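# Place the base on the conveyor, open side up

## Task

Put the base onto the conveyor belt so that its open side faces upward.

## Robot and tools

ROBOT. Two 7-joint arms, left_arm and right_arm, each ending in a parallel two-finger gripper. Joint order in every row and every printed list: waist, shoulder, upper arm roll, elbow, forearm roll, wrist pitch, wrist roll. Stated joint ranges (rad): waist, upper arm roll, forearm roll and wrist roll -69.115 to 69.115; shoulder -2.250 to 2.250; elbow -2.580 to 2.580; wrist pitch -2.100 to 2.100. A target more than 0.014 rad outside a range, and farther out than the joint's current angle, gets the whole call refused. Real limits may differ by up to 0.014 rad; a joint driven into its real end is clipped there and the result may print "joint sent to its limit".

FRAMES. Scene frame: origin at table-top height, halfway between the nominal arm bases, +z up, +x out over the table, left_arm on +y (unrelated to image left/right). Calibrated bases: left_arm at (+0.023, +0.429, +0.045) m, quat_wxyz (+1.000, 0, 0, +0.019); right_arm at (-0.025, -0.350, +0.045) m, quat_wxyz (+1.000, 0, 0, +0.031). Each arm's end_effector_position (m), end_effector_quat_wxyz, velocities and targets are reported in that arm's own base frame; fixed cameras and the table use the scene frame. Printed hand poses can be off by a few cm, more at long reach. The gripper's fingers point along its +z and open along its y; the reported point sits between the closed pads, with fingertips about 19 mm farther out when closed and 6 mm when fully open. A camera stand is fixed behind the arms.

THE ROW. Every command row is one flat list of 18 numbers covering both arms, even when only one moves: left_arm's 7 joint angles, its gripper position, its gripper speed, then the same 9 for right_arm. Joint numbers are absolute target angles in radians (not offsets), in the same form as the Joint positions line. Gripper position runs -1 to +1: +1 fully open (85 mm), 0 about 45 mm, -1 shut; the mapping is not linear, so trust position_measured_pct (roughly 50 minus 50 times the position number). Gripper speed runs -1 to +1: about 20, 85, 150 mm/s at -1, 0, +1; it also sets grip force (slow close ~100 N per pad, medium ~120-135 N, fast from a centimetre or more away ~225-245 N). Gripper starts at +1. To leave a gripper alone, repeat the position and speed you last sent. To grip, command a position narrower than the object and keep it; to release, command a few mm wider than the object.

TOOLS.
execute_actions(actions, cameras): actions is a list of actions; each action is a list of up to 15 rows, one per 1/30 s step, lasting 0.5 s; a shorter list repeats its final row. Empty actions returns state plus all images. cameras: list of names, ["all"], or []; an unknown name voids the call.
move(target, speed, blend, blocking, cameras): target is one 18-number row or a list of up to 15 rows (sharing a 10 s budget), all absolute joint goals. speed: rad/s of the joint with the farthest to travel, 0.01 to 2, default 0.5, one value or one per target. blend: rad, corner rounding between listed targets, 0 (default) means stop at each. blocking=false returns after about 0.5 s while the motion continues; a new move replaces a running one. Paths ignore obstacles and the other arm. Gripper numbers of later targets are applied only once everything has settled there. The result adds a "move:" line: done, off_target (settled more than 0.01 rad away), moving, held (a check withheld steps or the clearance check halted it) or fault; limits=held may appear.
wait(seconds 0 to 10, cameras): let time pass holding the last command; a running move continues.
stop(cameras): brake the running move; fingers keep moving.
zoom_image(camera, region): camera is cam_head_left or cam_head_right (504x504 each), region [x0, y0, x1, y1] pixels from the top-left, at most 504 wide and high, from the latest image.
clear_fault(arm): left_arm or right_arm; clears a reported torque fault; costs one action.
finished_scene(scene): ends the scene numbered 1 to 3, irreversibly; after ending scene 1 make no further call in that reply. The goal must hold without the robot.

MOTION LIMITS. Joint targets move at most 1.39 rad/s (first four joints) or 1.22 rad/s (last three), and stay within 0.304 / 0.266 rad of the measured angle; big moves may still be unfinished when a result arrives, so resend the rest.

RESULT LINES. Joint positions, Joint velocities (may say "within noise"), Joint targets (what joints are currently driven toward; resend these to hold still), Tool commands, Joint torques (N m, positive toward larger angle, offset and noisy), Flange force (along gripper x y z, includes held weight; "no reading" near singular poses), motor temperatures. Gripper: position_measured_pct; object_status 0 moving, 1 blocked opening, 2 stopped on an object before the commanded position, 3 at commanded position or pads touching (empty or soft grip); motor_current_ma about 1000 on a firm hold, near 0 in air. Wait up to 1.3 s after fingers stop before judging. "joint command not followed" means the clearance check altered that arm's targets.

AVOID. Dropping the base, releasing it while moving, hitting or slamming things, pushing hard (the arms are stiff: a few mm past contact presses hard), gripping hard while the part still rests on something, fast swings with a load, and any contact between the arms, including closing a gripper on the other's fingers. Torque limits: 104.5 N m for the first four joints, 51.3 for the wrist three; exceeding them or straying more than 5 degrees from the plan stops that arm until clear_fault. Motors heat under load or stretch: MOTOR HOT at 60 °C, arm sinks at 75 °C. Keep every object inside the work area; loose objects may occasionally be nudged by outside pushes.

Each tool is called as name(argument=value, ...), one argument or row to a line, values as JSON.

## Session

execute_actions(
  actions=[],
)

zoom_image(
  camera="cam_head_left",
  region=[100, 220, 440, 460],
)

zoom_image(
  camera="cam_head_right",
  region=[100, 220, 440, 460],
)

Scene clock: 0.00 s.
left_arm: end_effector_position=(+0.3117, -0.3539, +0.2329) position_measured_pct=0.0 object_status=3 motor_current_ma=0 end_effector_quat_wxyz=(+0.106, +0.969, -0.121, +0.188) | right_arm: end_effector_position=(+0.1034, +0.0648, +0.2640) position_measured_pct=0.0 object_status=3 motor_current_ma=0 end_effector_quat_wxyz=(+0.046, +0.622, -0.635, +0.456)
Joint positions: left_arm=[0.442 0.225 0.502 1.991 -0.422 0.567 -0.595] | right_arm=[-1.461 0.219 -0.474 2.3 0.318 1.596 0.991]
Joint velocities: within noise
Joint torques (N m): no reading
Motor temperatures (°C): left_arm=[37 29 34 26 34 31 36] | right_arm=[28 30 29 27 31 40 39]
Flange force (N): no reading
Joint targets: left_arm=[0.442 0.225 0.502 1.991 -0.422 0.567 -0.595] | right_arm=[-1.461 0.219 -0.474 2.300 0.318 1.596 0.991]
Tool commands: left_gripper/position=+1.0 left_gripper/speed=+1.0 right_gripper/position=+1.0 right_gripper/speed=+1.0

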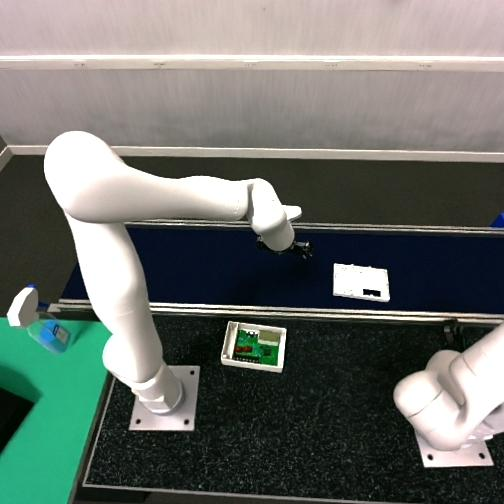

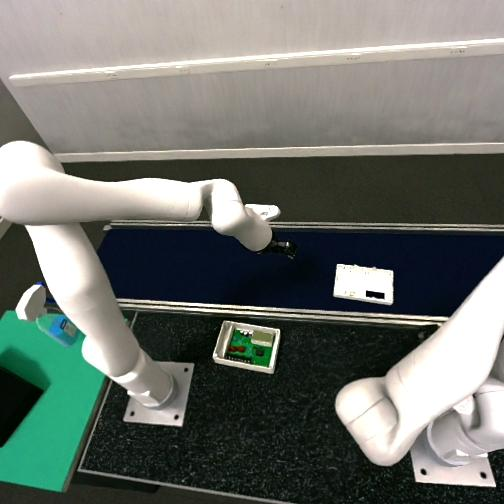

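Scaled by 1.482 from the camera's 504x504 image, which has a finer 720x720 frame.

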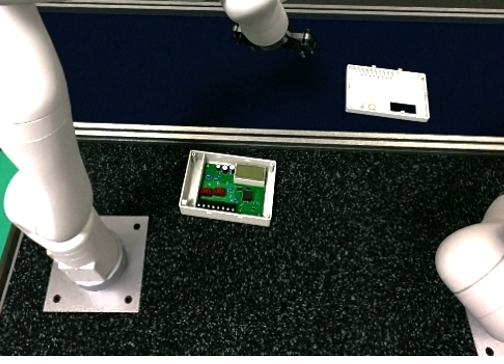

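Scaled by 1.482 from the camera's 504x504 image, which has a finer 720x720 frame.

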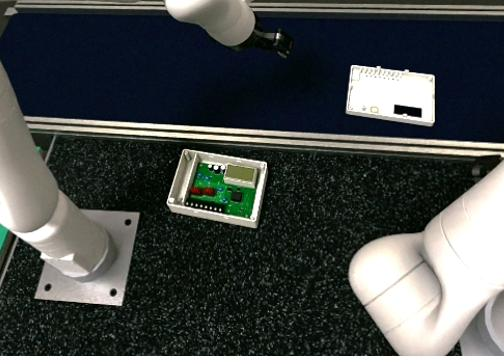

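move(
  target=[
    [-0.4,0.1,0,1.9,0,1.1,-0.595,1,1,-1.461,0.219,-0.474,2.3,0.318,1.596,0.991,1,1],
    [-0.4,0.1,0,1.9,0,1.1,-0.595,1,1,-1.2133,0.9438,0,0.8513,0,1.3465,0.176,1,1],
    [-0.4,0.1,0,1.9,0,1.1,-0.595,1,1,-1.2133,1.0551,0,0.9792,0,1.1073,0.176,-0.3,1],
  ],
  speed=[1.2,1.0,0.4],
  blend=[0.2,0.02,0],
  cameras=["all"],
)

zoom_image(
  camera="cam_head_left",
  region=[200, 295, 300, 395],
)

zoom_image(
  camera="cam_head_right",
  region=[195, 295, 295, 395],
)

Scene clock: 41.27 s.
left_arm: end_effector_position=(+0.3236, +0.1098, +0.2616) position_measured_pct=0.0 object_status=3 motor_current_ma=0 end_effector_quat_wxyz=(+0.006, +0.772, +0.635, +0.020) | right_arm: end_effector_position=(+0.2498, +0.5976, +0.0405) position_measured_pct=64.9 object_status=0 motor_current_ma=0 end_effector_quat_wxyz=(+0.000, +0.091, +0.996, +0.000)
Joint positions: left_arm=[-0.4 0.1 0 1.9 0 1.1 -0.595] | right_arm=[-1.213 1.055 0 0.979 0 1.107 0.176]
Joint torques (N m): left_arm=[-0.02 -8.16 -0.44 -10.12 0.16 0.1 -0.21] | right_arm=[-1.16 -25.37 0.1 -7.67 0.27 0.15 -0.39]
Flange force (N): left_arm=[-6.2 -7.6 2.4] | right_arm=[-2.7 0.6 -0.1]
Joint targets: left_arm=[-0.400 0.100 0.000 1.900 0.000 1.100 -0.595] | right_arm=[-1.213 1.055 0.000 0.979 0.000 1.107 0.176]
move: done

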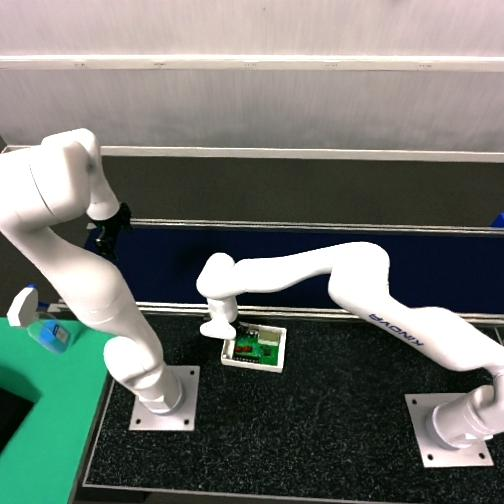

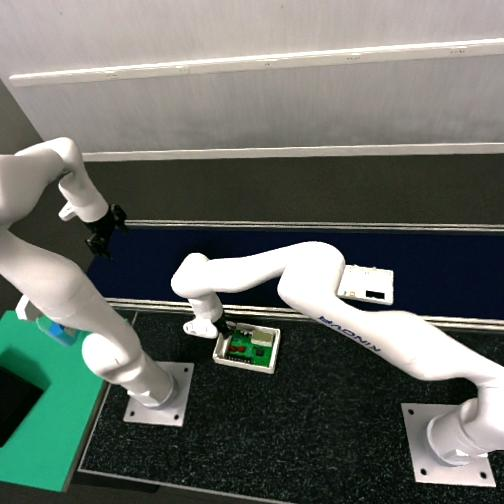

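Scaled by 5.040 from the camera's 504x504 image, which has a finer 720x720 frame.

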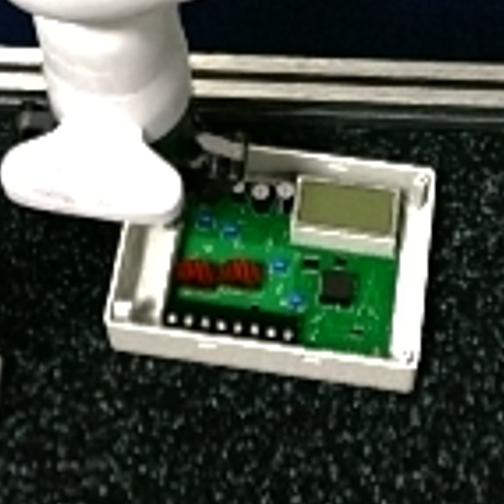

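Scaled by 5.040 from the camera's 504x504 image, which has a finer 720x720 frame.

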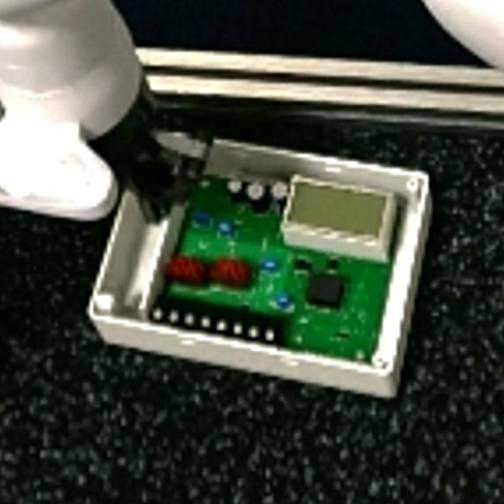

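move(
  target=[-0.4,0.1,0,1.9,0,1.1,-0.595,1,1,-1.2133,1.1314,0,0.9992,0,1.0110,0.176,-0.3,1],
  speed=0.1,
  cameras=["all"],
)

zoom_image(
  camera="cam_head_right",
  region=[195, 295, 295, 395],
)

Scene clock: 62.53 s.
left_arm: end_effector_position=(+0.3236, +0.1098, +0.2616) position_measured_pct=0.0 object_status=3 motor_current_ma=0 end_effector_quat_wxyz=(+0.006, +0.772, +0.635, +0.020) | right_arm: end_effector_position=(+0.2498, +0.5977, +0.0056) position_measured_pct=64.9 object_status=3 motor_current_ma=0 end_effector_quat_wxyz=(+0.000, +0.091, +0.996, +0.001)
Joint positions: left_arm=[-0.4 0.1 0 1.9 0 1.1 -0.595] | right_arm=[-1.213 1.1 0 0.999 0 1.039 0.176]
Joint torques (N m): left_arm=[0.02 -7.98 -0.37 -10.19 0.15 0.16 -0.25] | right_arm=[-0.61 71.06 -1 7.81 1.02 -25.6 -0.04]
Flange force (N): left_arm=[-6.5 -8.2 2.6] | right_arm=[11.5 -57.8 -186.4]
Joint targets: left_arm=[-0.400 0.100 0.000 1.900 0.000 1.100 -0.595] | right_arm=[-1.213 1.131 0.000 0.999 0.000 1.011 0.176]
TORQUE WARNING: the torque sensor of the shoulder of the right arm reached its warning level (56.7 N m). A warning alone does not stop the arm.
move: off_target (right_arm); right_arm: the shoulder is farthest, 0.031 rad from its target

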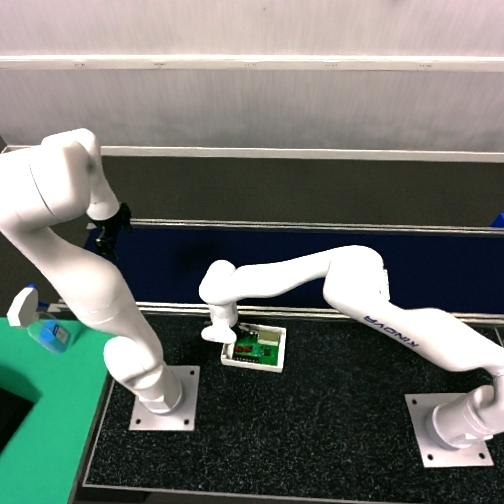

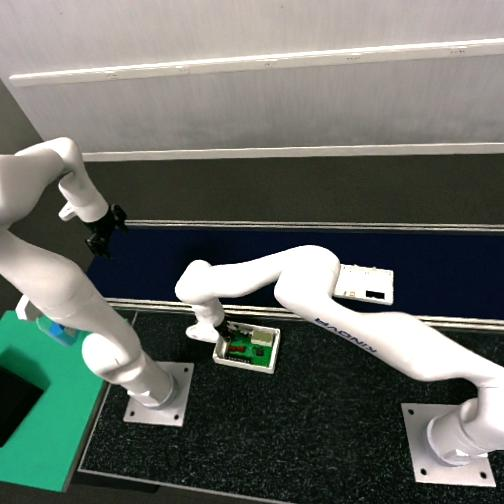

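Scaled by 5.040 from the camera's 504x504 image, which has a finer 720x720 frame.

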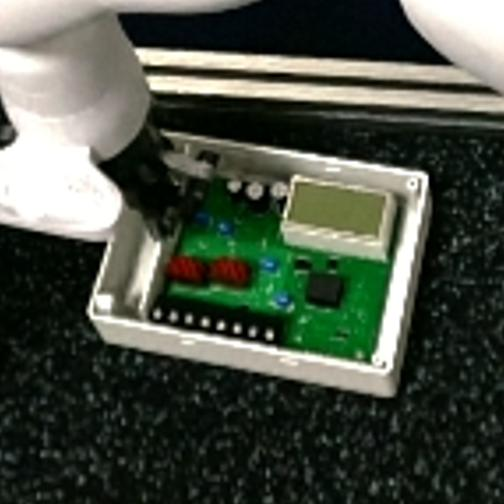

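move(
  target=[
    [-0.4,0.1,0,1.9,0,1.1,-0.595,1,1,-1.2133,1.0551,0,0.9792,0,1.1073,0.176,-0.3,1],
    [-0.4,0.1,0,1.9,0,1.1,-0.595,1,1,-1.2158,1.0781,0,0.9263,0,1.1372,0.173,-0.3,1],
    [-0.4,0.1,0,1.9,0,1.1,-0.595,1,1,-1.2158,1.1245,0,0.9388,0,1.0783,0.173,-0.3,1],
  ],
  speed=[0.2,0.2,0.15],
  cameras=["all"],
)

zoom_image(
  camera="cam_head_right",
  region=[195, 295, 295, 395],
)

Scene clock: 83.33 s.
left_arm: end_effector_position=(+0.3236, +0.1098, +0.2616) position_measured_pct=0.0 object_status=3 motor_current_ma=0 end_effector_quat_wxyz=(+0.006, +0.772, +0.635, +0.020) | right_arm: end_effector_position=(+0.2515, +0.6070, +0.0067) position_measured_pct=64.9 object_status=3 motor_current_ma=0 end_effector_quat_wxyz=(+0.000, +0.091, +0.996, +0.000)
Joint positions: left_arm=[-0.4 0.1 0 1.9 0 1.1 -0.595] | right_arm=[-1.216 1.124 0 0.939 0 1.078 0.173]
Joint torques (N m): left_arm=[-0.01 -8.07 -0.39 -10.24 0.19 0.16 -0.3] | right_arm=[-1.12 -18.9 -0.1 -6.41 0.31 -1.75 -0.32]
Motor temperatures (°C): left_arm=[37 29 33 27 34 31 36] | right_arm=[28 35 29 27 31 45 39]
Flange force (N): left_arm=[-6.7 -8.0 2.8] | right_arm=[-1.6 -3.6 -13.4]
Joint targets: left_arm=[-0.400 0.100 0.000 1.900 0.000 1.100 -0.595] | right_arm=[-1.216 1.125 0.000 0.939 0.000 1.078 0.173]
TORQUE WARNING: the torque sensor of the shoulder of the right arm reached its warning level (56.7 N m). A warning alone does not stop the arm.
move: done

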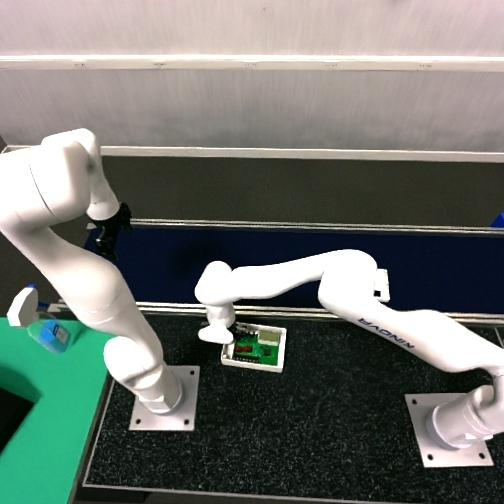

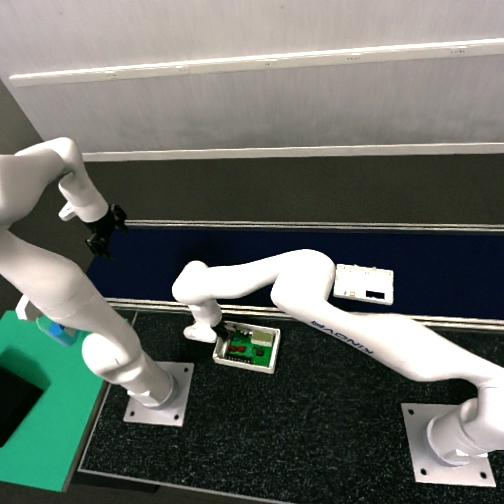

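Scaled by 5.040 from the camera's 504x504 image, which has a finer 720x720 frame.

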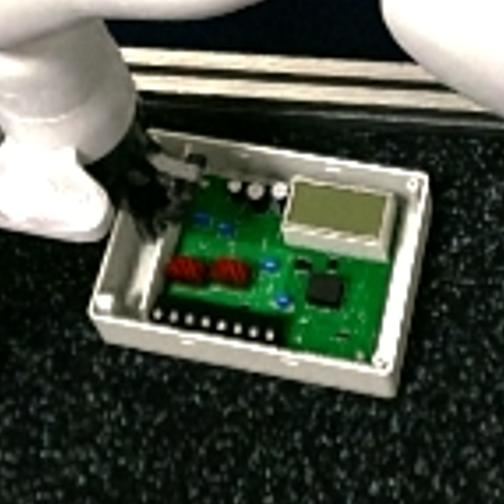

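move(
  target=[
    [-0.4,0.1,0,1.9,0,1.1,-0.595,1,1,-1.2173,1.1196,0,0.9145,0,1.1075,0.172,-0.3,1],
    [-0.4,0.1,0,1.9,0,1.1,-0.595,1,1,-1.2173,1.14,0,0.918,0,1.0836,0.172,-0.3,1],
  ],
  speed=[0.15,0.08],
  cameras=["all"],
)

zoom_image(
  camera="cam_head_right",
  region=[195, 295, 295, 395],
)

Scene clock: 97.97 s.
left_arm: end_effector_position=(+0.3236, +0.1098, +0.2616) position_measured_pct=0.0 object_status=3 motor_current_ma=0 end_effector_quat_wxyz=(+0.006, +0.772, +0.635, +0.020) | right_arm: end_effector_position=(+0.2518, +0.6107, +0.0021) position_measured_pct=64.9 object_status=3 motor_current_ma=0 end_effector_quat_wxyz=(+0.000, +0.091, +0.996, +0.000)
Joint positions: left_arm=[-0.4 0.1 0 1.9 0 1.1 -0.595] | right_arm=[-1.217 1.14 0 0.918 0 1.084 0.172]
Joint torques (N m): left_arm=[-0.13 -7.97 -0.45 -10.17 0.16 0.16 -0.22] | right_arm=[-0.89 -25.03 0.16 -6.45 0.34 0.76 -0.32]
Flange force (N): left_arm=[-6.7 -8.0 2.5] | right_arm=[-2.6 2.9 -0.8]
Joint targets: left_arm=[-0.400 0.100 0.000 1.900 0.000 1.100 -0.595] | right_arm=[-1.217 1.140 0.000 0.918 0.000 1.084 0.172]
move: done

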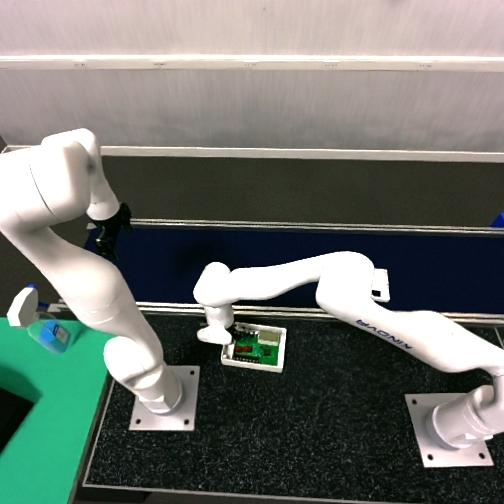

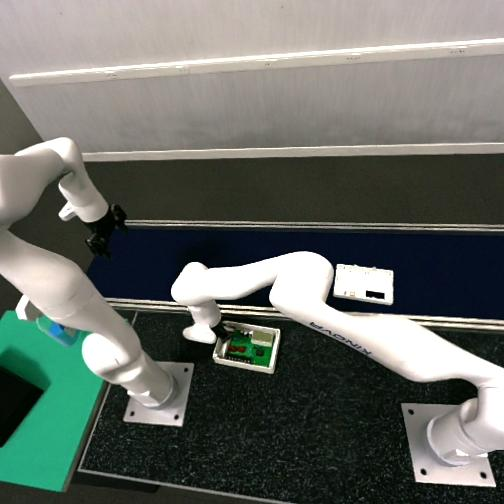

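Scaled by 5.040 from the camera's 504x504 image, which has a finer 720x720 frame.

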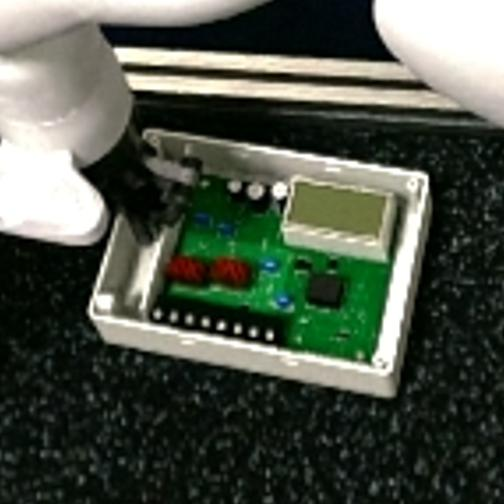

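move(
  target=[
    [-0.4,0.1,0,1.9,0,1.1,-0.595,1,1,-1.2173,1.156,0,0.9212,0,1.0644,0.172,-0.3,1],
    [-0.4,0.1,0,1.9,0,1.1,-0.595,1,1,-1.2173,1.156,0,0.9212,0,1.0644,0.172,-1,-1],
    [-0.4,0.1,0,1.9,0,1.1,-0.595,1,1,-1.2173,1.0061,0,0.8162,0,1.3193,0.172,-1,-1],
  ],
  speed=[0.08,0.3,0.3],
  cameras=["all"],
)

zoom_image(
  camera="cam_head_right",
  region=[180, 270, 310, 400],
)

Scene clock: 118.57 s.
left_arm: end_effector_position=(+0.3236, +0.1098, +0.2616) position_measured_pct=0.0 object_status=3 motor_current_ma=0 end_effector_quat_wxyz=(+0.006, +0.772, +0.635, +0.020) | right_arm: end_effector_position=(+0.2518, +0.6105, +0.1204) position_measured_pct=96.5 object_status=2 motor_current_ma=1000 end_effector_quat_wxyz=(+0.000, +0.091, +0.996, +0.000)
Joint positions: left_arm=[-0.4 0.1 0 1.9 0 1.1 -0.595] | right_arm=[-1.217 1.006 0 0.816 0 1.319 0.172]
Joint torques (N m): left_arm=[-0.04 -8.09 -0.41 -10.22 0.14 0.11 -0.27] | right_arm=[-1.16 -27.23 0.1 -8.63 0.32 0.3 -0.36]
Flange force (N): left_arm=[-6.6 -7.9 2.6] | right_arm=[-3.2 3.5 1.9]
Joint targets: left_arm=[-0.400 0.100 0.000 1.900 0.000 1.100 -0.595] | right_arm=[-1.217 1.006 0.000 0.816 0.000 1.319 0.172]
move: done

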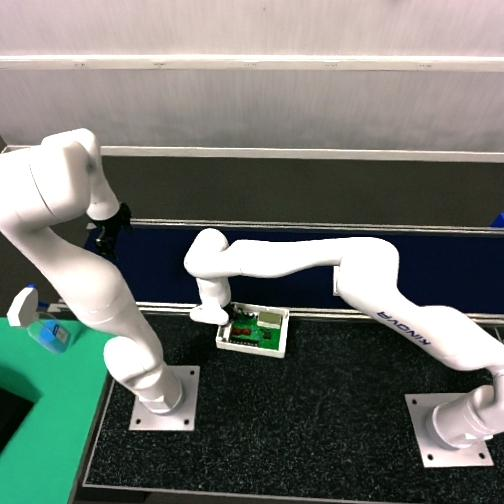

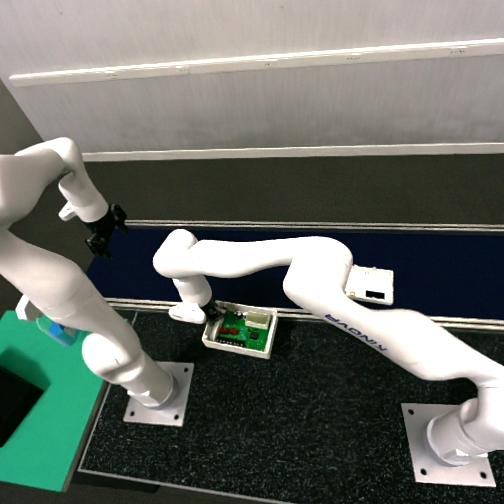

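Scaled by 3.877 from the camera's 504x504 image, which has a finer 720x720 frame.

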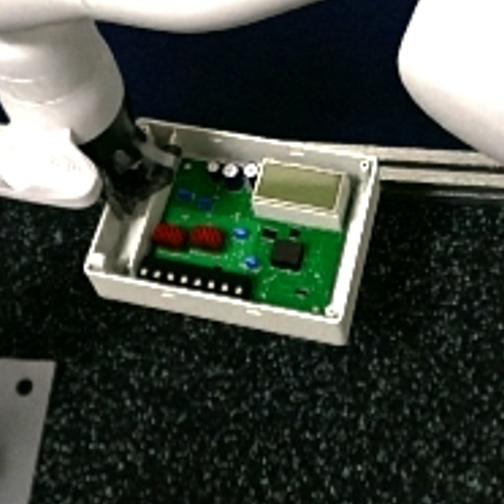

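move(
  target=[
    [-0.4,0.1,0,1.9,0,1.1,-0.595,1,1,-0.8445,1.1867,0,0.5784,0,1.3765,0.6445,-1,-1],
    [-0.4,0.1,0,1.9,0,1.1,-0.595,1,1,-0.8445,1.2469,0,0.6305,0,1.2642,0.6445,-1,-1],
  ],
  speed=[0.5,0.2],
  cameras=["all"],
)

Scene clock: 127.10 s.
left_arm: end_effector_position=(+0.3236, +0.1098, +0.2616) position_measured_pct=0.0 object_status=3 motor_current_ma=0 end_effector_quat_wxyz=(+0.006, +0.772, +0.635, +0.020) | right_arm: end_effector_position=(+0.4825, +0.5058, +0.0126) position_measured_pct=96.5 object_status=2 motor_current_ma=1000 end_effector_quat_wxyz=(+0.000, +0.041, +0.999, +0.000)
Joint positions: left_arm=[-0.4 0.1 0 1.9 0 1.1 -0.595] | right_arm=[-0.845 1.247 0 0.63 0 1.264 0.644]
Joint torques (N m): left_arm=[-0.08 -8.03 -0.43 -10.27 0.16 0.2 -0.21] | right_arm=[-1.14 -29.12 0.28 -8.6 0.39 0.28 -0.33]
Flange force (N): left_arm=[-6.7 -8.2 2.9] | right_arm=[-4.2 1.6 2.3]
Joint targets: left_arm=[-0.400 0.100 0.000 1.900 0.000 1.100 -0.595] | right_arm=[-0.845 1.247 0.000 0.631 0.000 1.264 0.644]
move: done

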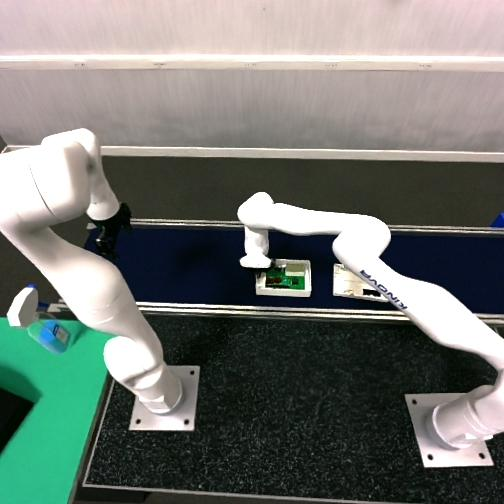

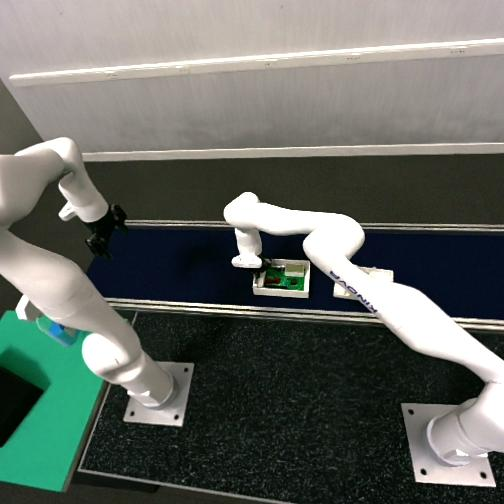

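move(
  target=[-0.4,0.1,0,1.9,0,1.1,-0.595,1,1,-0.8445,1.2602,0,0.6350,0,1.2464,0.6445,-1,-1],
  speed=0.04,
)

Scene clock: 132.13 s.
left_arm: end_effector_position=(+0.3236, +0.1098, +0.2616) position_measured_pct=0.0 object_status=3 motor_current_ma=0 end_effector_quat_wxyz=(+0.006, +0.772, +0.635, +0.020) | right_arm: end_effector_position=(+0.4825, +0.5058, +0.0020) position_measured_pct=96.5 object_status=2 motor_current_ma=1000 end_effector_quat_wxyz=(+0.000, +0.041, +0.999, +0.000)
Joint positions: left_arm=[-0.4 0.1 0 1.9 0 1.1 -0.595] | right_arm=[-0.845 1.26 0 0.635 0 1.247 0.644]
Joint torques (N m): left_arm=[0.02 -8.05 -0.33 -10.29 0.11 0.12 -0.21] | right_arm=[-1.12 -28.99 0.25 -8.6 0.41 0.54 -0.35]
Flange force (N): left_arm=[-6.4 -8.4 2.7] | right_arm=[-2.6 -0.3 2.6]
Joint targets: left_arm=[-0.400 0.100 0.000 1.900 0.000 1.100 -0.595] | right_arm=[-0.845 1.260 0.000 0.635 0.000 1.246 0.644]
move: done

move(
  target=[-0.4,0.1,0,1.9,0,1.1,-0.595,1,1,-0.8445,1.2632,0,0.6360,0,1.2424,0.6445,-1,-1],
  speed=0.03,
)

move(
  target=[-0.4,0.1,0,1.9,0,1.1,-0.595,1,1,-0.8445,1.2650,0,0.6366,0,1.2400,0.6445,-1,-1],
  speed=0.03,
)

Scene clock: 138.23 s.
left_arm: end_effector_position=(+0.3236, +0.1098, +0.2616) position_measured_pct=0.0 object_status=3 motor_current_ma=0 end_effector_quat_wxyz=(+0.006, +0.772, +0.635, +0.020) | right_arm: end_effector_position=(+0.4825, +0.5058, -0.0003) position_measured_pct=96.5 object_status=2 motor_current_ma=1000 end_effector_quat_wxyz=(+0.000, +0.041, +0.999, +0.000)
Joint positions: left_arm=[-0.4 0.1 0 1.9 0 1.1 -0.595] | right_arm=[-0.845 1.263 0 0.636 0 1.242 0.644]
Joint torques (N m): left_arm=[-0.05 -8.07 -0.38 -10.15 0.19 0.22 -0.24] | right_arm=[-1.03 -16.11 -0.08 -4.67 0.39 -1.3 -0.32]
Flange force (N): left_arm=[-6.5 -7.9 2.8] | right_arm=[0.4 -3.7 -18.3]
Joint targets: left_arm=[-0.400 0.100 0.000 1.900 0.000 1.100 -0.595] | right_arm=[-0.845 1.263 0.000 0.636 0.000 1.242 0.644]
move: done

Scene clock: 138.93 s.
left_arm: end_effector_position=(+0.3236, +0.1098, +0.2616) position_measured_pct=0.0 object_status=3 motor_current_ma=0 end_effector_quat_wxyz=(+0.006, +0.772, +0.635, +0.020) | right_arm: end_effector_position=(+0.4825, +0.5058, -0.0018) position_measured_pct=96.5 object_status=2 motor_current_ma=1000 end_effector_quat_wxyz=(+0.000, +0.041, +0.999, +0.000)
Joint positions: left_arm=[-0.4 0.1 0 1.9 0 1.1 -0.595] | right_arm=[-0.845 1.265 0 0.637 0 1.24 0.644]
Joint torques (N m): left_arm=[-0.11 -8.08 -0.42 -10.17 0.15 0.15 -0.28] | right_arm=[-1.16 -1.19 -0.34 -0.12 0.36 -3.6 -0.27]
Flange force (N): left_arm=[-6.7 -7.7 2.6] | right_arm=[3.0 -7.2 -42.8]
Joint targets: left_arm=[-0.400 0.100 0.000 1.900 0.000 1.100 -0.595] | right_arm=[-0.845 1.265 0.000 0.637 0.000 1.240 0.644]
move: done

move(
  target=[
    [-0.4,0.1,0,1.9,0,1.1,-0.595,1,1,-0.8445,1.2632,0,0.6360,0,1.2424,0.6445,-1,-1],
    [-0.4,0.1,0,1.9,0,1.1,-0.595,1,1,-0.8445,1.2632,0,0.6360,0,1.2424,0.6445,-0.4,0],
    [-0.4,0.1,0,1.9,0,1.1,-0.595,1,1,-0.8445,1.1867,0,0.5784,0,1.3765,0.6445,-0.4,0],
  ],
  speed=[0.05,0.3,0.2],
  cameras=["all"],
)

Scene clock: 149.13 s.
left_arm: end_effector_position=(+0.3236, +0.1098, +0.2616) position_measured_pct=0.0 object_status=3 motor_current_ma=0 end_effector_quat_wxyz=(+0.006, +0.772, +0.635, +0.020) | right_arm: end_effector_position=(+0.4825, +0.5058, +0.0704) position_measured_pct=69.7 object_status=3 motor_current_ma=0 end_effector_quat_wxyz=(+0.000, +0.041, +0.999, +0.000)
Joint positions: left_arm=[-0.4 0.1 0 1.9 0 1.1 -0.595] | right_arm=[-0.845 1.187 0 0.578 0 1.376 0.644]
Joint torques (N m): left_arm=[-0.07 -7.97 -0.44 -10.24 0.16 0.13 -0.23] | right_arm=[-1.2 -27.24 0.15 -8.32 0.27 0.19 -0.32]
Flange force (N): left_arm=[-6.8 -8.2 2.6] | right_arm=[-3.5 0.6 -0.4]
Joint targets: left_arm=[-0.400 0.100 0.000 1.900 0.000 1.100 -0.595] | right_arm=[-0.845 1.187 0.000 0.578 0.000 1.376 0.644]
move: done

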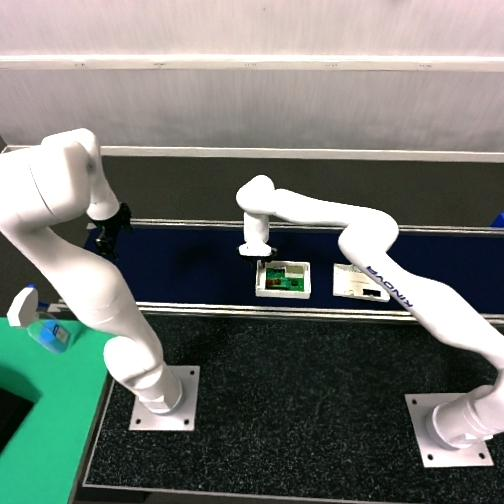

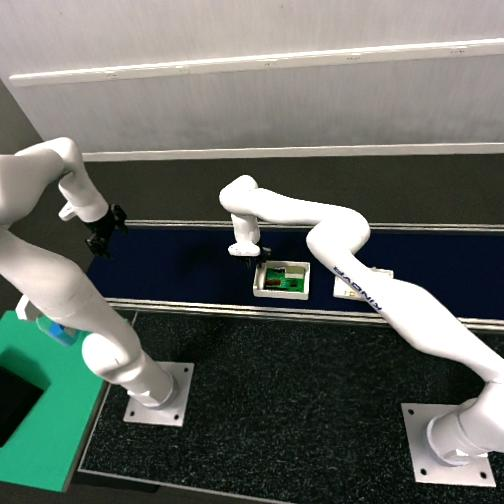

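finished_scene(
  scene=2,
)

The scene is finished: the task was done.


## Next scene

The same job, from a new start.

execute_actions(
  actions=[],
)

zoom_image(
  camera="cam_head_left",
  region=[180, 300, 420, 420],
)

zoom_image(
  camera="cam_head_right",
  region=[180, 300, 420, 420],
)

Scene clock: 0.00 s.
left_arm: end_effector_position=(+0.6762, +0.1390, +0.0607) position_measured_pct=0.0 object_status=3 motor_current_ma=0 end_effector_quat_wxyz=(-0.130, +0.563, +0.595, +0.558) | right_arm: end_effector_position=(+0.3208, +0.2509, +0.2375) position_measured_pct=0.0 object_status=3 motor_current_ma=0 end_effector_quat_wxyz=(-0.400, +0.168, +0.881, +0.189)
Joint positions: left_arm=[0.402 1.224 -0.415 1.445 -1.439 0.793 1.605] | right_arm=[-0.299 0.704 0.089 1.476 -0.693 1.668 1.175]
Joint velocities: within noise
Joint torques (N m): no reading
Motor temperatures (°C): left_arm=[36 28 33 26 33 31 36] | right_arm=[28 31 29 27 31 40 38]
Flange force (N): no reading
Joint targets: left_arm=[0.402 1.224 -0.415 1.445 -1.439 0.793 1.605] | right_arm=[-0.299 0.704 0.089 1.476 -0.693 1.668 1.175]
Tool commands: left_gripper/position=+1.0 left_gripper/speed=+1.0 right_gripper/position=+1.0 right_gripper/speed=+1.0

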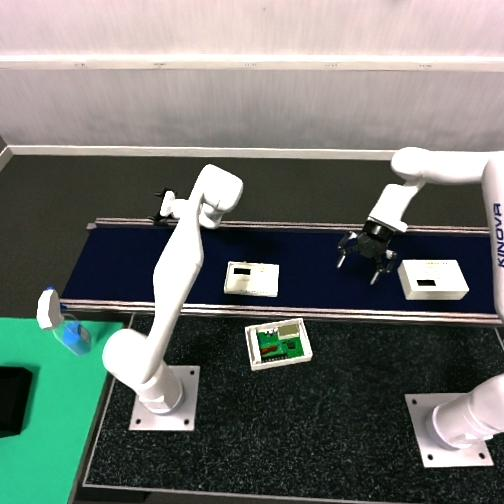

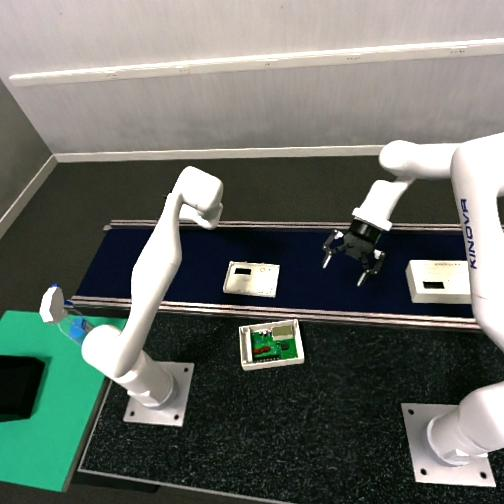

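Scaled by 2.100 from the camera's 504x504 image, which has a finer 720x720 frame.

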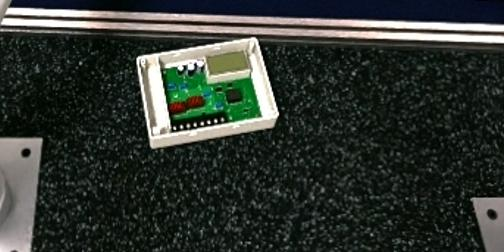

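Scaled by 2.100 from the camera's 504x504 image, which has a finer 720x720 frame.

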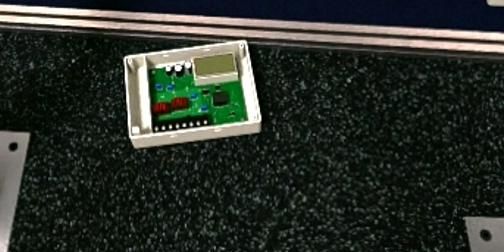

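move(
  target=[
    [0.402,1.224,-0.415,1.445,-1.439,0.793,1.605,1,1,-1.204,0.7907,0,1.1683,0,1.1826,0.485,1,1],
    [0.402,1.224,-0.415,1.445,-1.439,0.793,1.605,1,1,-1.204,0.9267,0,1.2762,0,0.9387,0.485,-0.3,1],
  ],
  speed=[1.0,0.4],
  blend=[0.02,0],
  cameras=["all"],
)

zoom_image(
  camera="cam_head_left",
  region=[220, 295, 320, 395],
)

zoom_image(
  camera="cam_head_right",
  region=[215, 295, 315, 395],
)

Scene clock: 38.13 s.
left_arm: end_effector_position=(+0.6765, +0.1387, +0.0610) position_measured_pct=0.0 object_status=3 motor_current_ma=0 end_effector_quat_wxyz=(-0.130, +0.563, +0.595, +0.558) | right_arm: end_effector_position=(+0.2348, +0.5419, +0.0404) position_measured_pct=64.9 object_status=0 motor_current_ma=0 end_effector_quat_wxyz=(+0.000, -0.059, +0.998, +0.000)
Joint positions: left_arm=[0.402 1.224 -0.415 1.445 -1.439 0.793 1.605] | right_arm=[-1.204 0.927 0 1.276 0 0.939 0.485]
Joint torques (N m): left_arm=[0.01 -20.54 -6.06 -6.38 -0.81 2.58 -0.23] | right_arm=[-1.16 -23.21 0 -6.87 0.32 0.12 -0.32]
Flange force (N): left_arm=[9.2 -5.3 -5.3] | right_arm=[-2.8 -0.3 0.0]
Joint targets: left_arm=[0.402 1.224 -0.415 1.445 -1.439 0.793 1.605] | right_arm=[-1.204 0.927 0.000 1.276 0.000 0.939 0.485]
move: done

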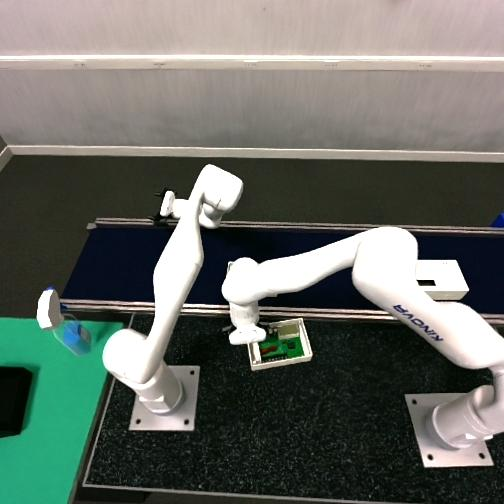

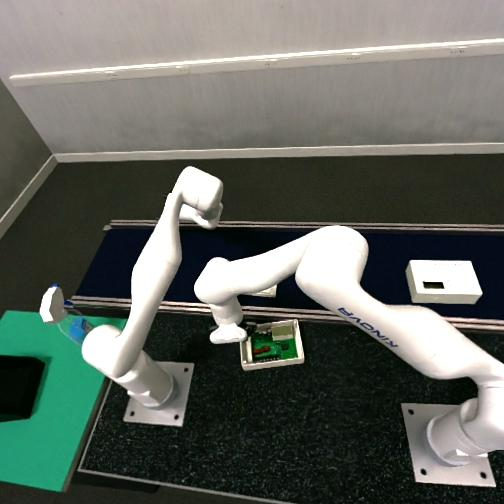

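Scaled by 5.040 from the camera's 504x504 image, which has a finer 720x720 frame.

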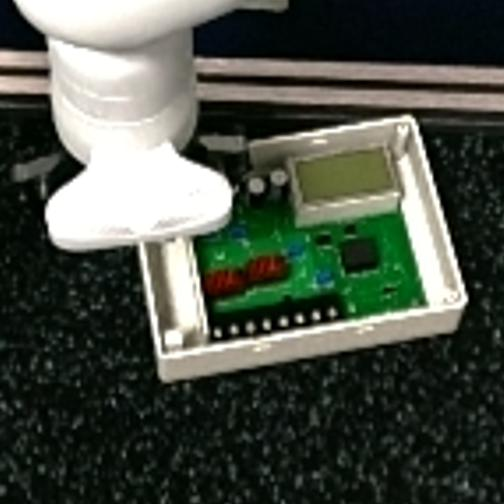

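Scaled by 5.040 from the camera's 504x504 image, which has a finer 720x720 frame.

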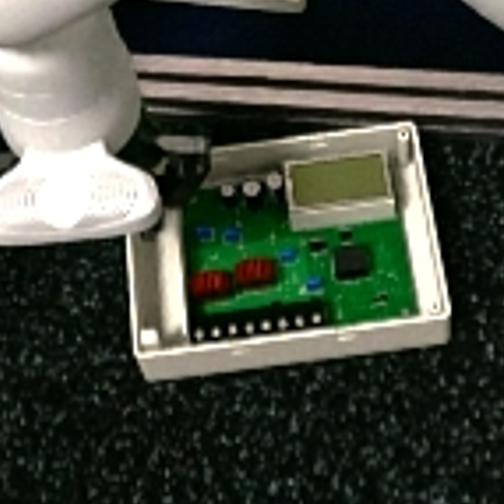

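move(
  target=[
    [0.402,1.224,-0.415,1.445,-1.439,0.793,1.605,1,1,-1.2001,0.9179,0,1.2967,0,0.927,0.489,-0.3,1],
    [0.402,1.224,-0.415,1.445,-1.439,0.793,1.605,1,1,-1.2001,0.9751,0,1.3108,0,0.8557,0.489,-0.3,1],
  ],
  speed=[0.2,0.15],
  blend=[0.005,0],
  cameras=["all"],
)

zoom_image(
  camera="cam_head_right",
  region=[215, 295, 315, 395],
)

Scene clock: 54.20 s.
left_arm: end_effector_position=(+0.6765, +0.1387, +0.0610) position_measured_pct=0.0 object_status=3 motor_current_ma=0 end_effector_quat_wxyz=(-0.130, +0.563, +0.595, +0.558) | right_arm: end_effector_position=(+0.2352, +0.5365, +0.0030) position_measured_pct=64.9 object_status=3 motor_current_ma=0 end_effector_quat_wxyz=(+0.000, -0.059, +0.998, +0.000)
Joint positions: left_arm=[0.402 1.224 -0.415 1.445 -1.439 0.793 1.605] | right_arm=[-1.2 0.976 0 1.311 0 0.856 0.489]
Joint velocities: left_arm=[within noise] | right_arm=[0 -0.008 0.001 -0.001 0 0.001 0]
Joint torques (N m): left_arm=[-0.09 -20.45 -6.01 -6.36 -0.87 2.63 -0.26] | right_arm=[-0.86 -23.29 0.45 -5.96 0.38 0.45 -0.35]
Flange force (N): left_arm=[9.3 -5.4 -5.5] | right_arm=[-3.0 0.8 0.5]
Joint targets: left_arm=[0.402 1.224 -0.415 1.445 -1.439 0.793 1.605] | right_arm=[-1.200 0.975 0.000 1.311 0.000 0.856 0.489]
move: done

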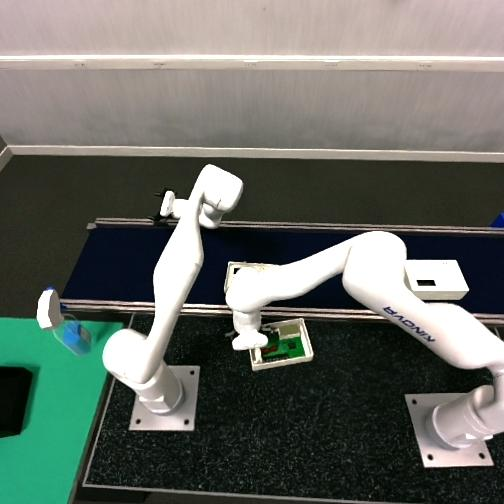

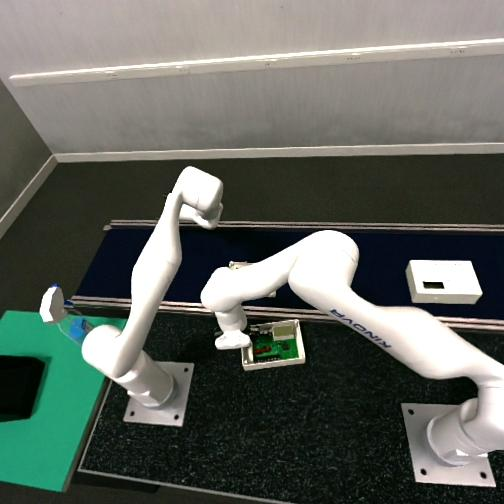

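Scaled by 5.040 from the camera's 504x504 image, which has a finer 720x720 frame.

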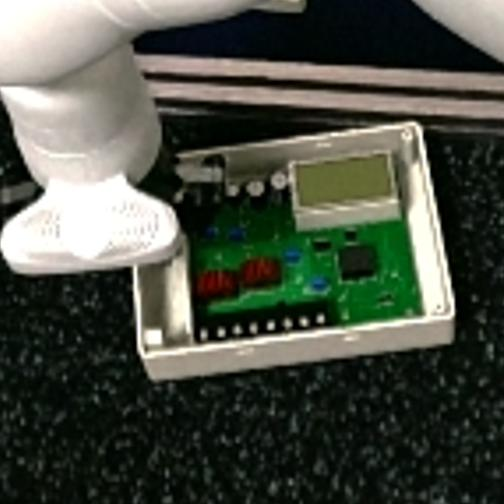

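move(
  target=[
    [0.402,1.224,-0.415,1.445,-1.439,0.793,1.605,1,1,-1.2001,0.9964,0,1.3131,0,0.8321,0.489,-0.3,1],
    [0.402,1.224,-0.415,1.445,-1.439,0.793,1.605,1,1,-1.2001,0.9964,0,1.3131,0,0.8321,0.489,-1,-1],
    [0.402,1.224,-0.415,1.445,-1.439,0.793,1.605,1,1,-1.2001,0.8124,0,1.2288,0,1.1004,0.489,-1,-1],
  ],
  speed=[0.1,0.3,0.3],
  cameras=["all"],
)

Scene clock: 80.53 s.
left_arm: end_effector_position=(+0.6765, +0.1387, +0.0610) position_measured_pct=0.0 object_status=3 motor_current_ma=0 end_effector_quat_wxyz=(-0.130, +0.563, +0.595, +0.558) | right_arm: end_effector_position=(+0.2353, +0.5369, +0.1203) position_measured_pct=96.5 object_status=2 motor_current_ma=1000 end_effector_quat_wxyz=(+0.000, -0.059, +0.998, +0.000)
Joint positions: left_arm=[0.402 1.224 -0.415 1.445 -1.439 0.793 1.605] | right_arm=[-1.2 0.813 0 1.229 0 1.1 0.489]
Joint torques (N m): left_arm=[-0.09 -20.45 -5.96 -6.45 -0.86 2.63 -0.28] | right_arm=[-1.18 -23.72 0.05 -8.09 0.37 0.25 -0.3]
Flange force (N): left_arm=[9.6 -5.8 -5.6] | right_arm=[-3.0 -0.1 2.1]
Joint targets: left_arm=[0.402 1.224 -0.415 1.445 -1.439 0.793 1.605] | right_arm=[-1.200 0.812 0.000 1.229 0.000 1.100 0.489]
move: done

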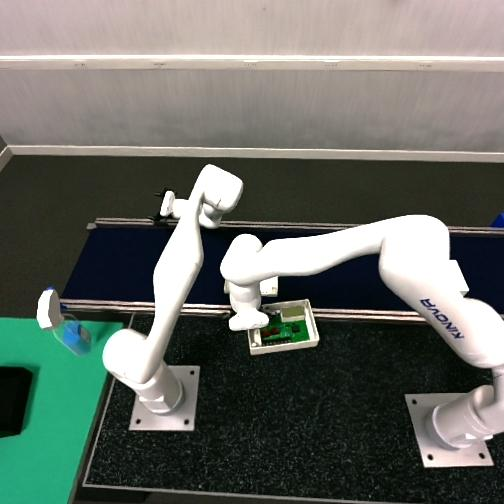

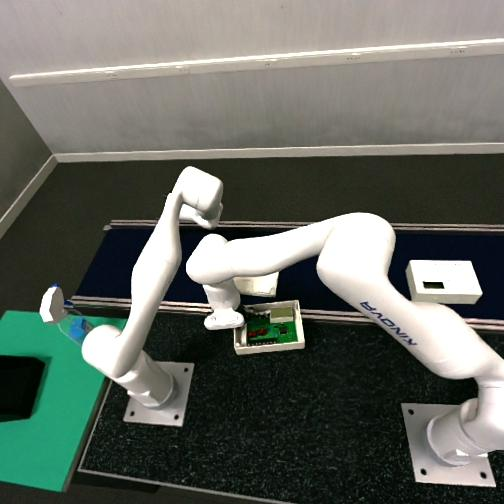

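move(
  target=[
    [0.402,1.224,-0.415,1.445,-1.439,0.793,1.605,1,1,-0.6554,0.8409,0,1.3151,0,0.9856,0.8536,-1,-1],
    [0.402,1.224,-0.415,1.445,-1.439,0.793,1.605,1,1,-0.6554,0.957,0,1.3559,0,0.8287,0.8536,-1,-1],
  ],
  speed=[0.5,0.15],
  cameras=["all"],
)

move(
  target=[0.402,1.224,-0.415,1.445,-1.439,0.793,1.605,1,1,-0.6554,0.9602,0,1.3564,0,0.825,0.8536,-1,-1],
  speed=0.03,
)

Scene clock: 91.63 s.
left_arm: end_effector_position=(+0.6765, +0.1387, +0.0610) position_measured_pct=0.0 object_status=3 motor_current_ma=0 end_effector_quat_wxyz=(-0.130, +0.563, +0.595, +0.558) | right_arm: end_effector_position=(+0.4715, +0.3312, +0.0035) position_measured_pct=96.5 object_status=2 motor_current_ma=1000 end_effector_quat_wxyz=(+0.000, +0.031, +1.000, +0.000)
Joint positions: left_arm=[0.402 1.224 -0.415 1.445 -1.439 0.793 1.605] | right_arm=[-0.655 0.957 0 1.356 0 0.829 0.854]
Joint torques (N m): left_arm=[-0.02 -20.45 -5.98 -6.38 -0.85 2.56 -0.28] | right_arm=[-1.11 -24.42 0.24 -6.69 0.44 0.41 -0.3]
Flange force (N): left_arm=[9.4 -5.4 -5.4] | right_arm=[-2.4 -1.3 3.1]
Joint targets: left_arm=[0.402 1.224 -0.415 1.445 -1.439 0.793 1.605] | right_arm=[-0.655 0.957 0.000 1.356 0.000 0.829 0.854]
move: done

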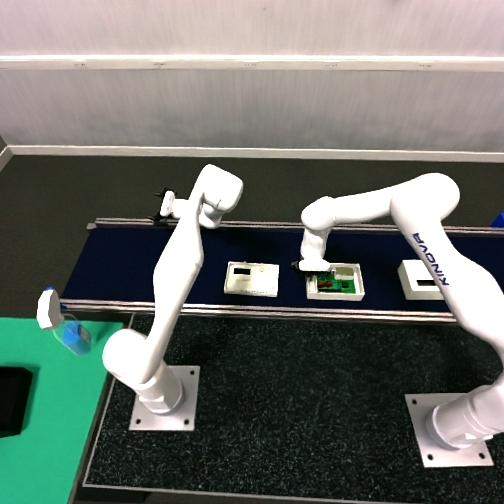

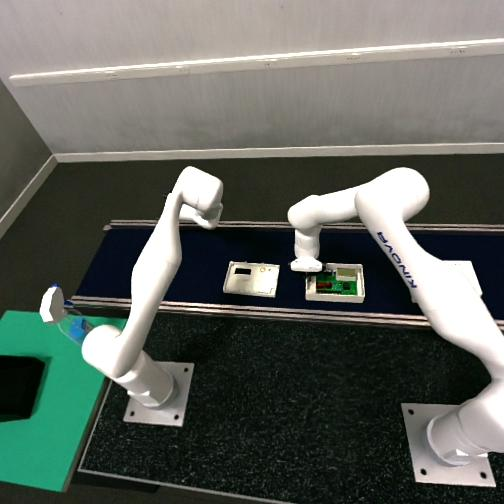

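Scene clock: 92.33 s.
left_arm: end_effector_position=(+0.6765, +0.1387, +0.0610) position_measured_pct=0.0 object_status=3 motor_current_ma=0 end_effector_quat_wxyz=(-0.130, +0.563, +0.595, +0.558) | right_arm: end_effector_position=(+0.4715, +0.3311, +0.0015) position_measured_pct=96.5 object_status=2 motor_current_ma=1000 end_effector_quat_wxyz=(+0.000, +0.031, +1.000, +0.000)
Joint positions: left_arm=[0.402 1.224 -0.415 1.445 -1.439 0.793 1.605] | right_arm=[-0.655 0.96 0 1.356 0 0.825 0.854]
Joint torques (N m): left_arm=[-0.05 -20.46 -5.96 -6.44 -0.87 2.65 -0.23] | right_arm=[-1.15 -24.24 0.16 -6.63 0.39 0.35 -0.33]
Flange force (N): left_arm=[9.5 -5.5 -5.5] | right_arm=[-2.5 -1.4 2.7]
Joint targets: left_arm=[0.402 1.224 -0.415 1.445 -1.439 0.793 1.605] | right_arm=[-0.655 0.960 0.000 1.356 0.000 0.825 0.854]
move: done

move(
  target=[
    [0.402,1.224,-0.415,1.445,-1.439,0.793,1.605,1,1,-0.6554,0.9633,0,1.3569,0,0.8214,0.8536,-1,-1],
  ],
  speed=0.03,
)

Scene clock: 96.80 s.
left_arm: end_effector_position=(+0.6765, +0.1387, +0.0610) position_measured_pct=0.0 object_status=3 motor_current_ma=0 end_effector_quat_wxyz=(-0.130, +0.563, +0.595, +0.558) | right_arm: end_effector_position=(+0.4715, +0.3312, -0.0003) position_measured_pct=96.5 object_status=2 motor_current_ma=1000 end_effector_quat_wxyz=(+0.000, +0.031, +1.000, +0.000)
Joint positions: left_arm=[0.402 1.224 -0.415 1.445 -1.439 0.793 1.605] | right_arm=[-0.655 0.963 0 1.357 0 0.821 0.854]
Joint torques (N m): left_arm=[-0.08 -20.46 -5.94 -6.49 -0.87 2.62 -0.33] | right_arm=[-0.83 -15.16 0.32 -5.55 0.56 -1.71 -0.28]
Flange force (N): left_arm=[9.7 -6.1 -5.6] | right_arm=[2.6 -4.7 -16.4]
Joint targets: left_arm=[0.402 1.224 -0.415 1.445 -1.439 0.793 1.605] | right_arm=[-0.655 0.963 0.000 1.357 0.000 0.821 0.854]
move: done

Contact; release.

move(
  target=[
    [0.402,1.224,-0.415,1.445,-1.439,0.793,1.605,1,1,-0.6554,0.9633,0,1.3569,0,0.8214,0.8536,-0.5,0],
    [0.402,1.224,-0.415,1.445,-1.439,0.793,1.605,1,1,-0.6554,0.8409,0,1.3151,0,0.9856,0.8536,-0.5,0],
  ],
  speed=[0.3,0.2],
  cameras=["all"],
)

Scene clock: 103.30 s.
left_arm: end_effector_position=(+0.6765, +0.1387, +0.0610) position_measured_pct=0.0 object_status=3 motor_current_ma=0 end_effector_quat_wxyz=(-0.130, +0.563, +0.595, +0.558) | right_arm: end_effector_position=(+0.4715, +0.3311, +0.0804) position_measured_pct=74.9 object_status=3 motor_current_ma=0 end_effector_quat_wxyz=(+0.000, +0.031, +1.000, +0.000)
Joint positions: left_arm=[0.402 1.224 -0.415 1.445 -1.439 0.793 1.605] | right_arm=[-0.655 0.841 0 1.315 0 0.985 0.854]
Joint torques (N m): left_arm=[-0.02 -20.58 -6 -6.3 -0.84 2.59 -0.27] | right_arm=[-1.12 -22.1 0 -7.08 0.25 0.07 -0.37]
Flange force (N): left_arm=[8.9 -5.2 -5.1] | right_arm=[-2.5 -1.5 -0.6]
Joint targets: left_arm=[0.402 1.224 -0.415 1.445 -1.439 0.793 1.605] | right_arm=[-0.655 0.841 0.000 1.315 0.000 0.986 0.854]
move: done

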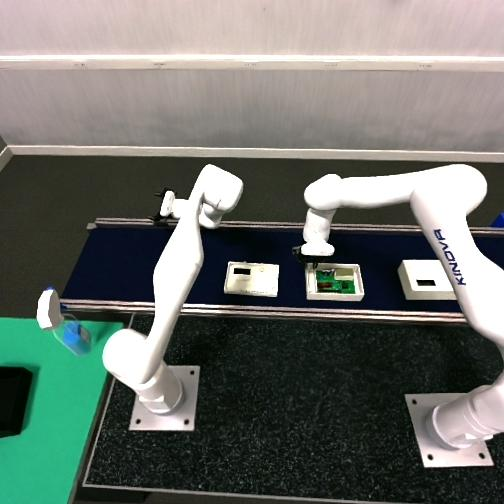

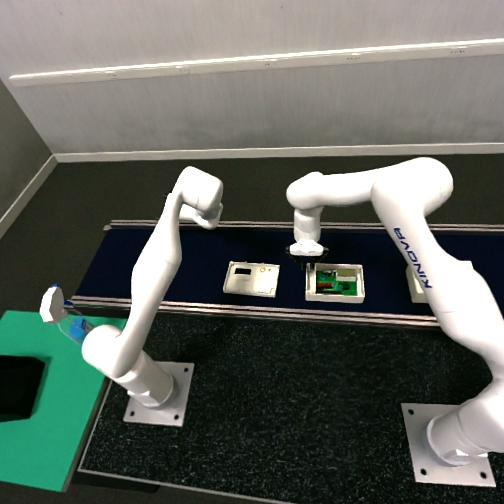

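finished_scene(
  scene=3,
)

The scene is finished: the task was done.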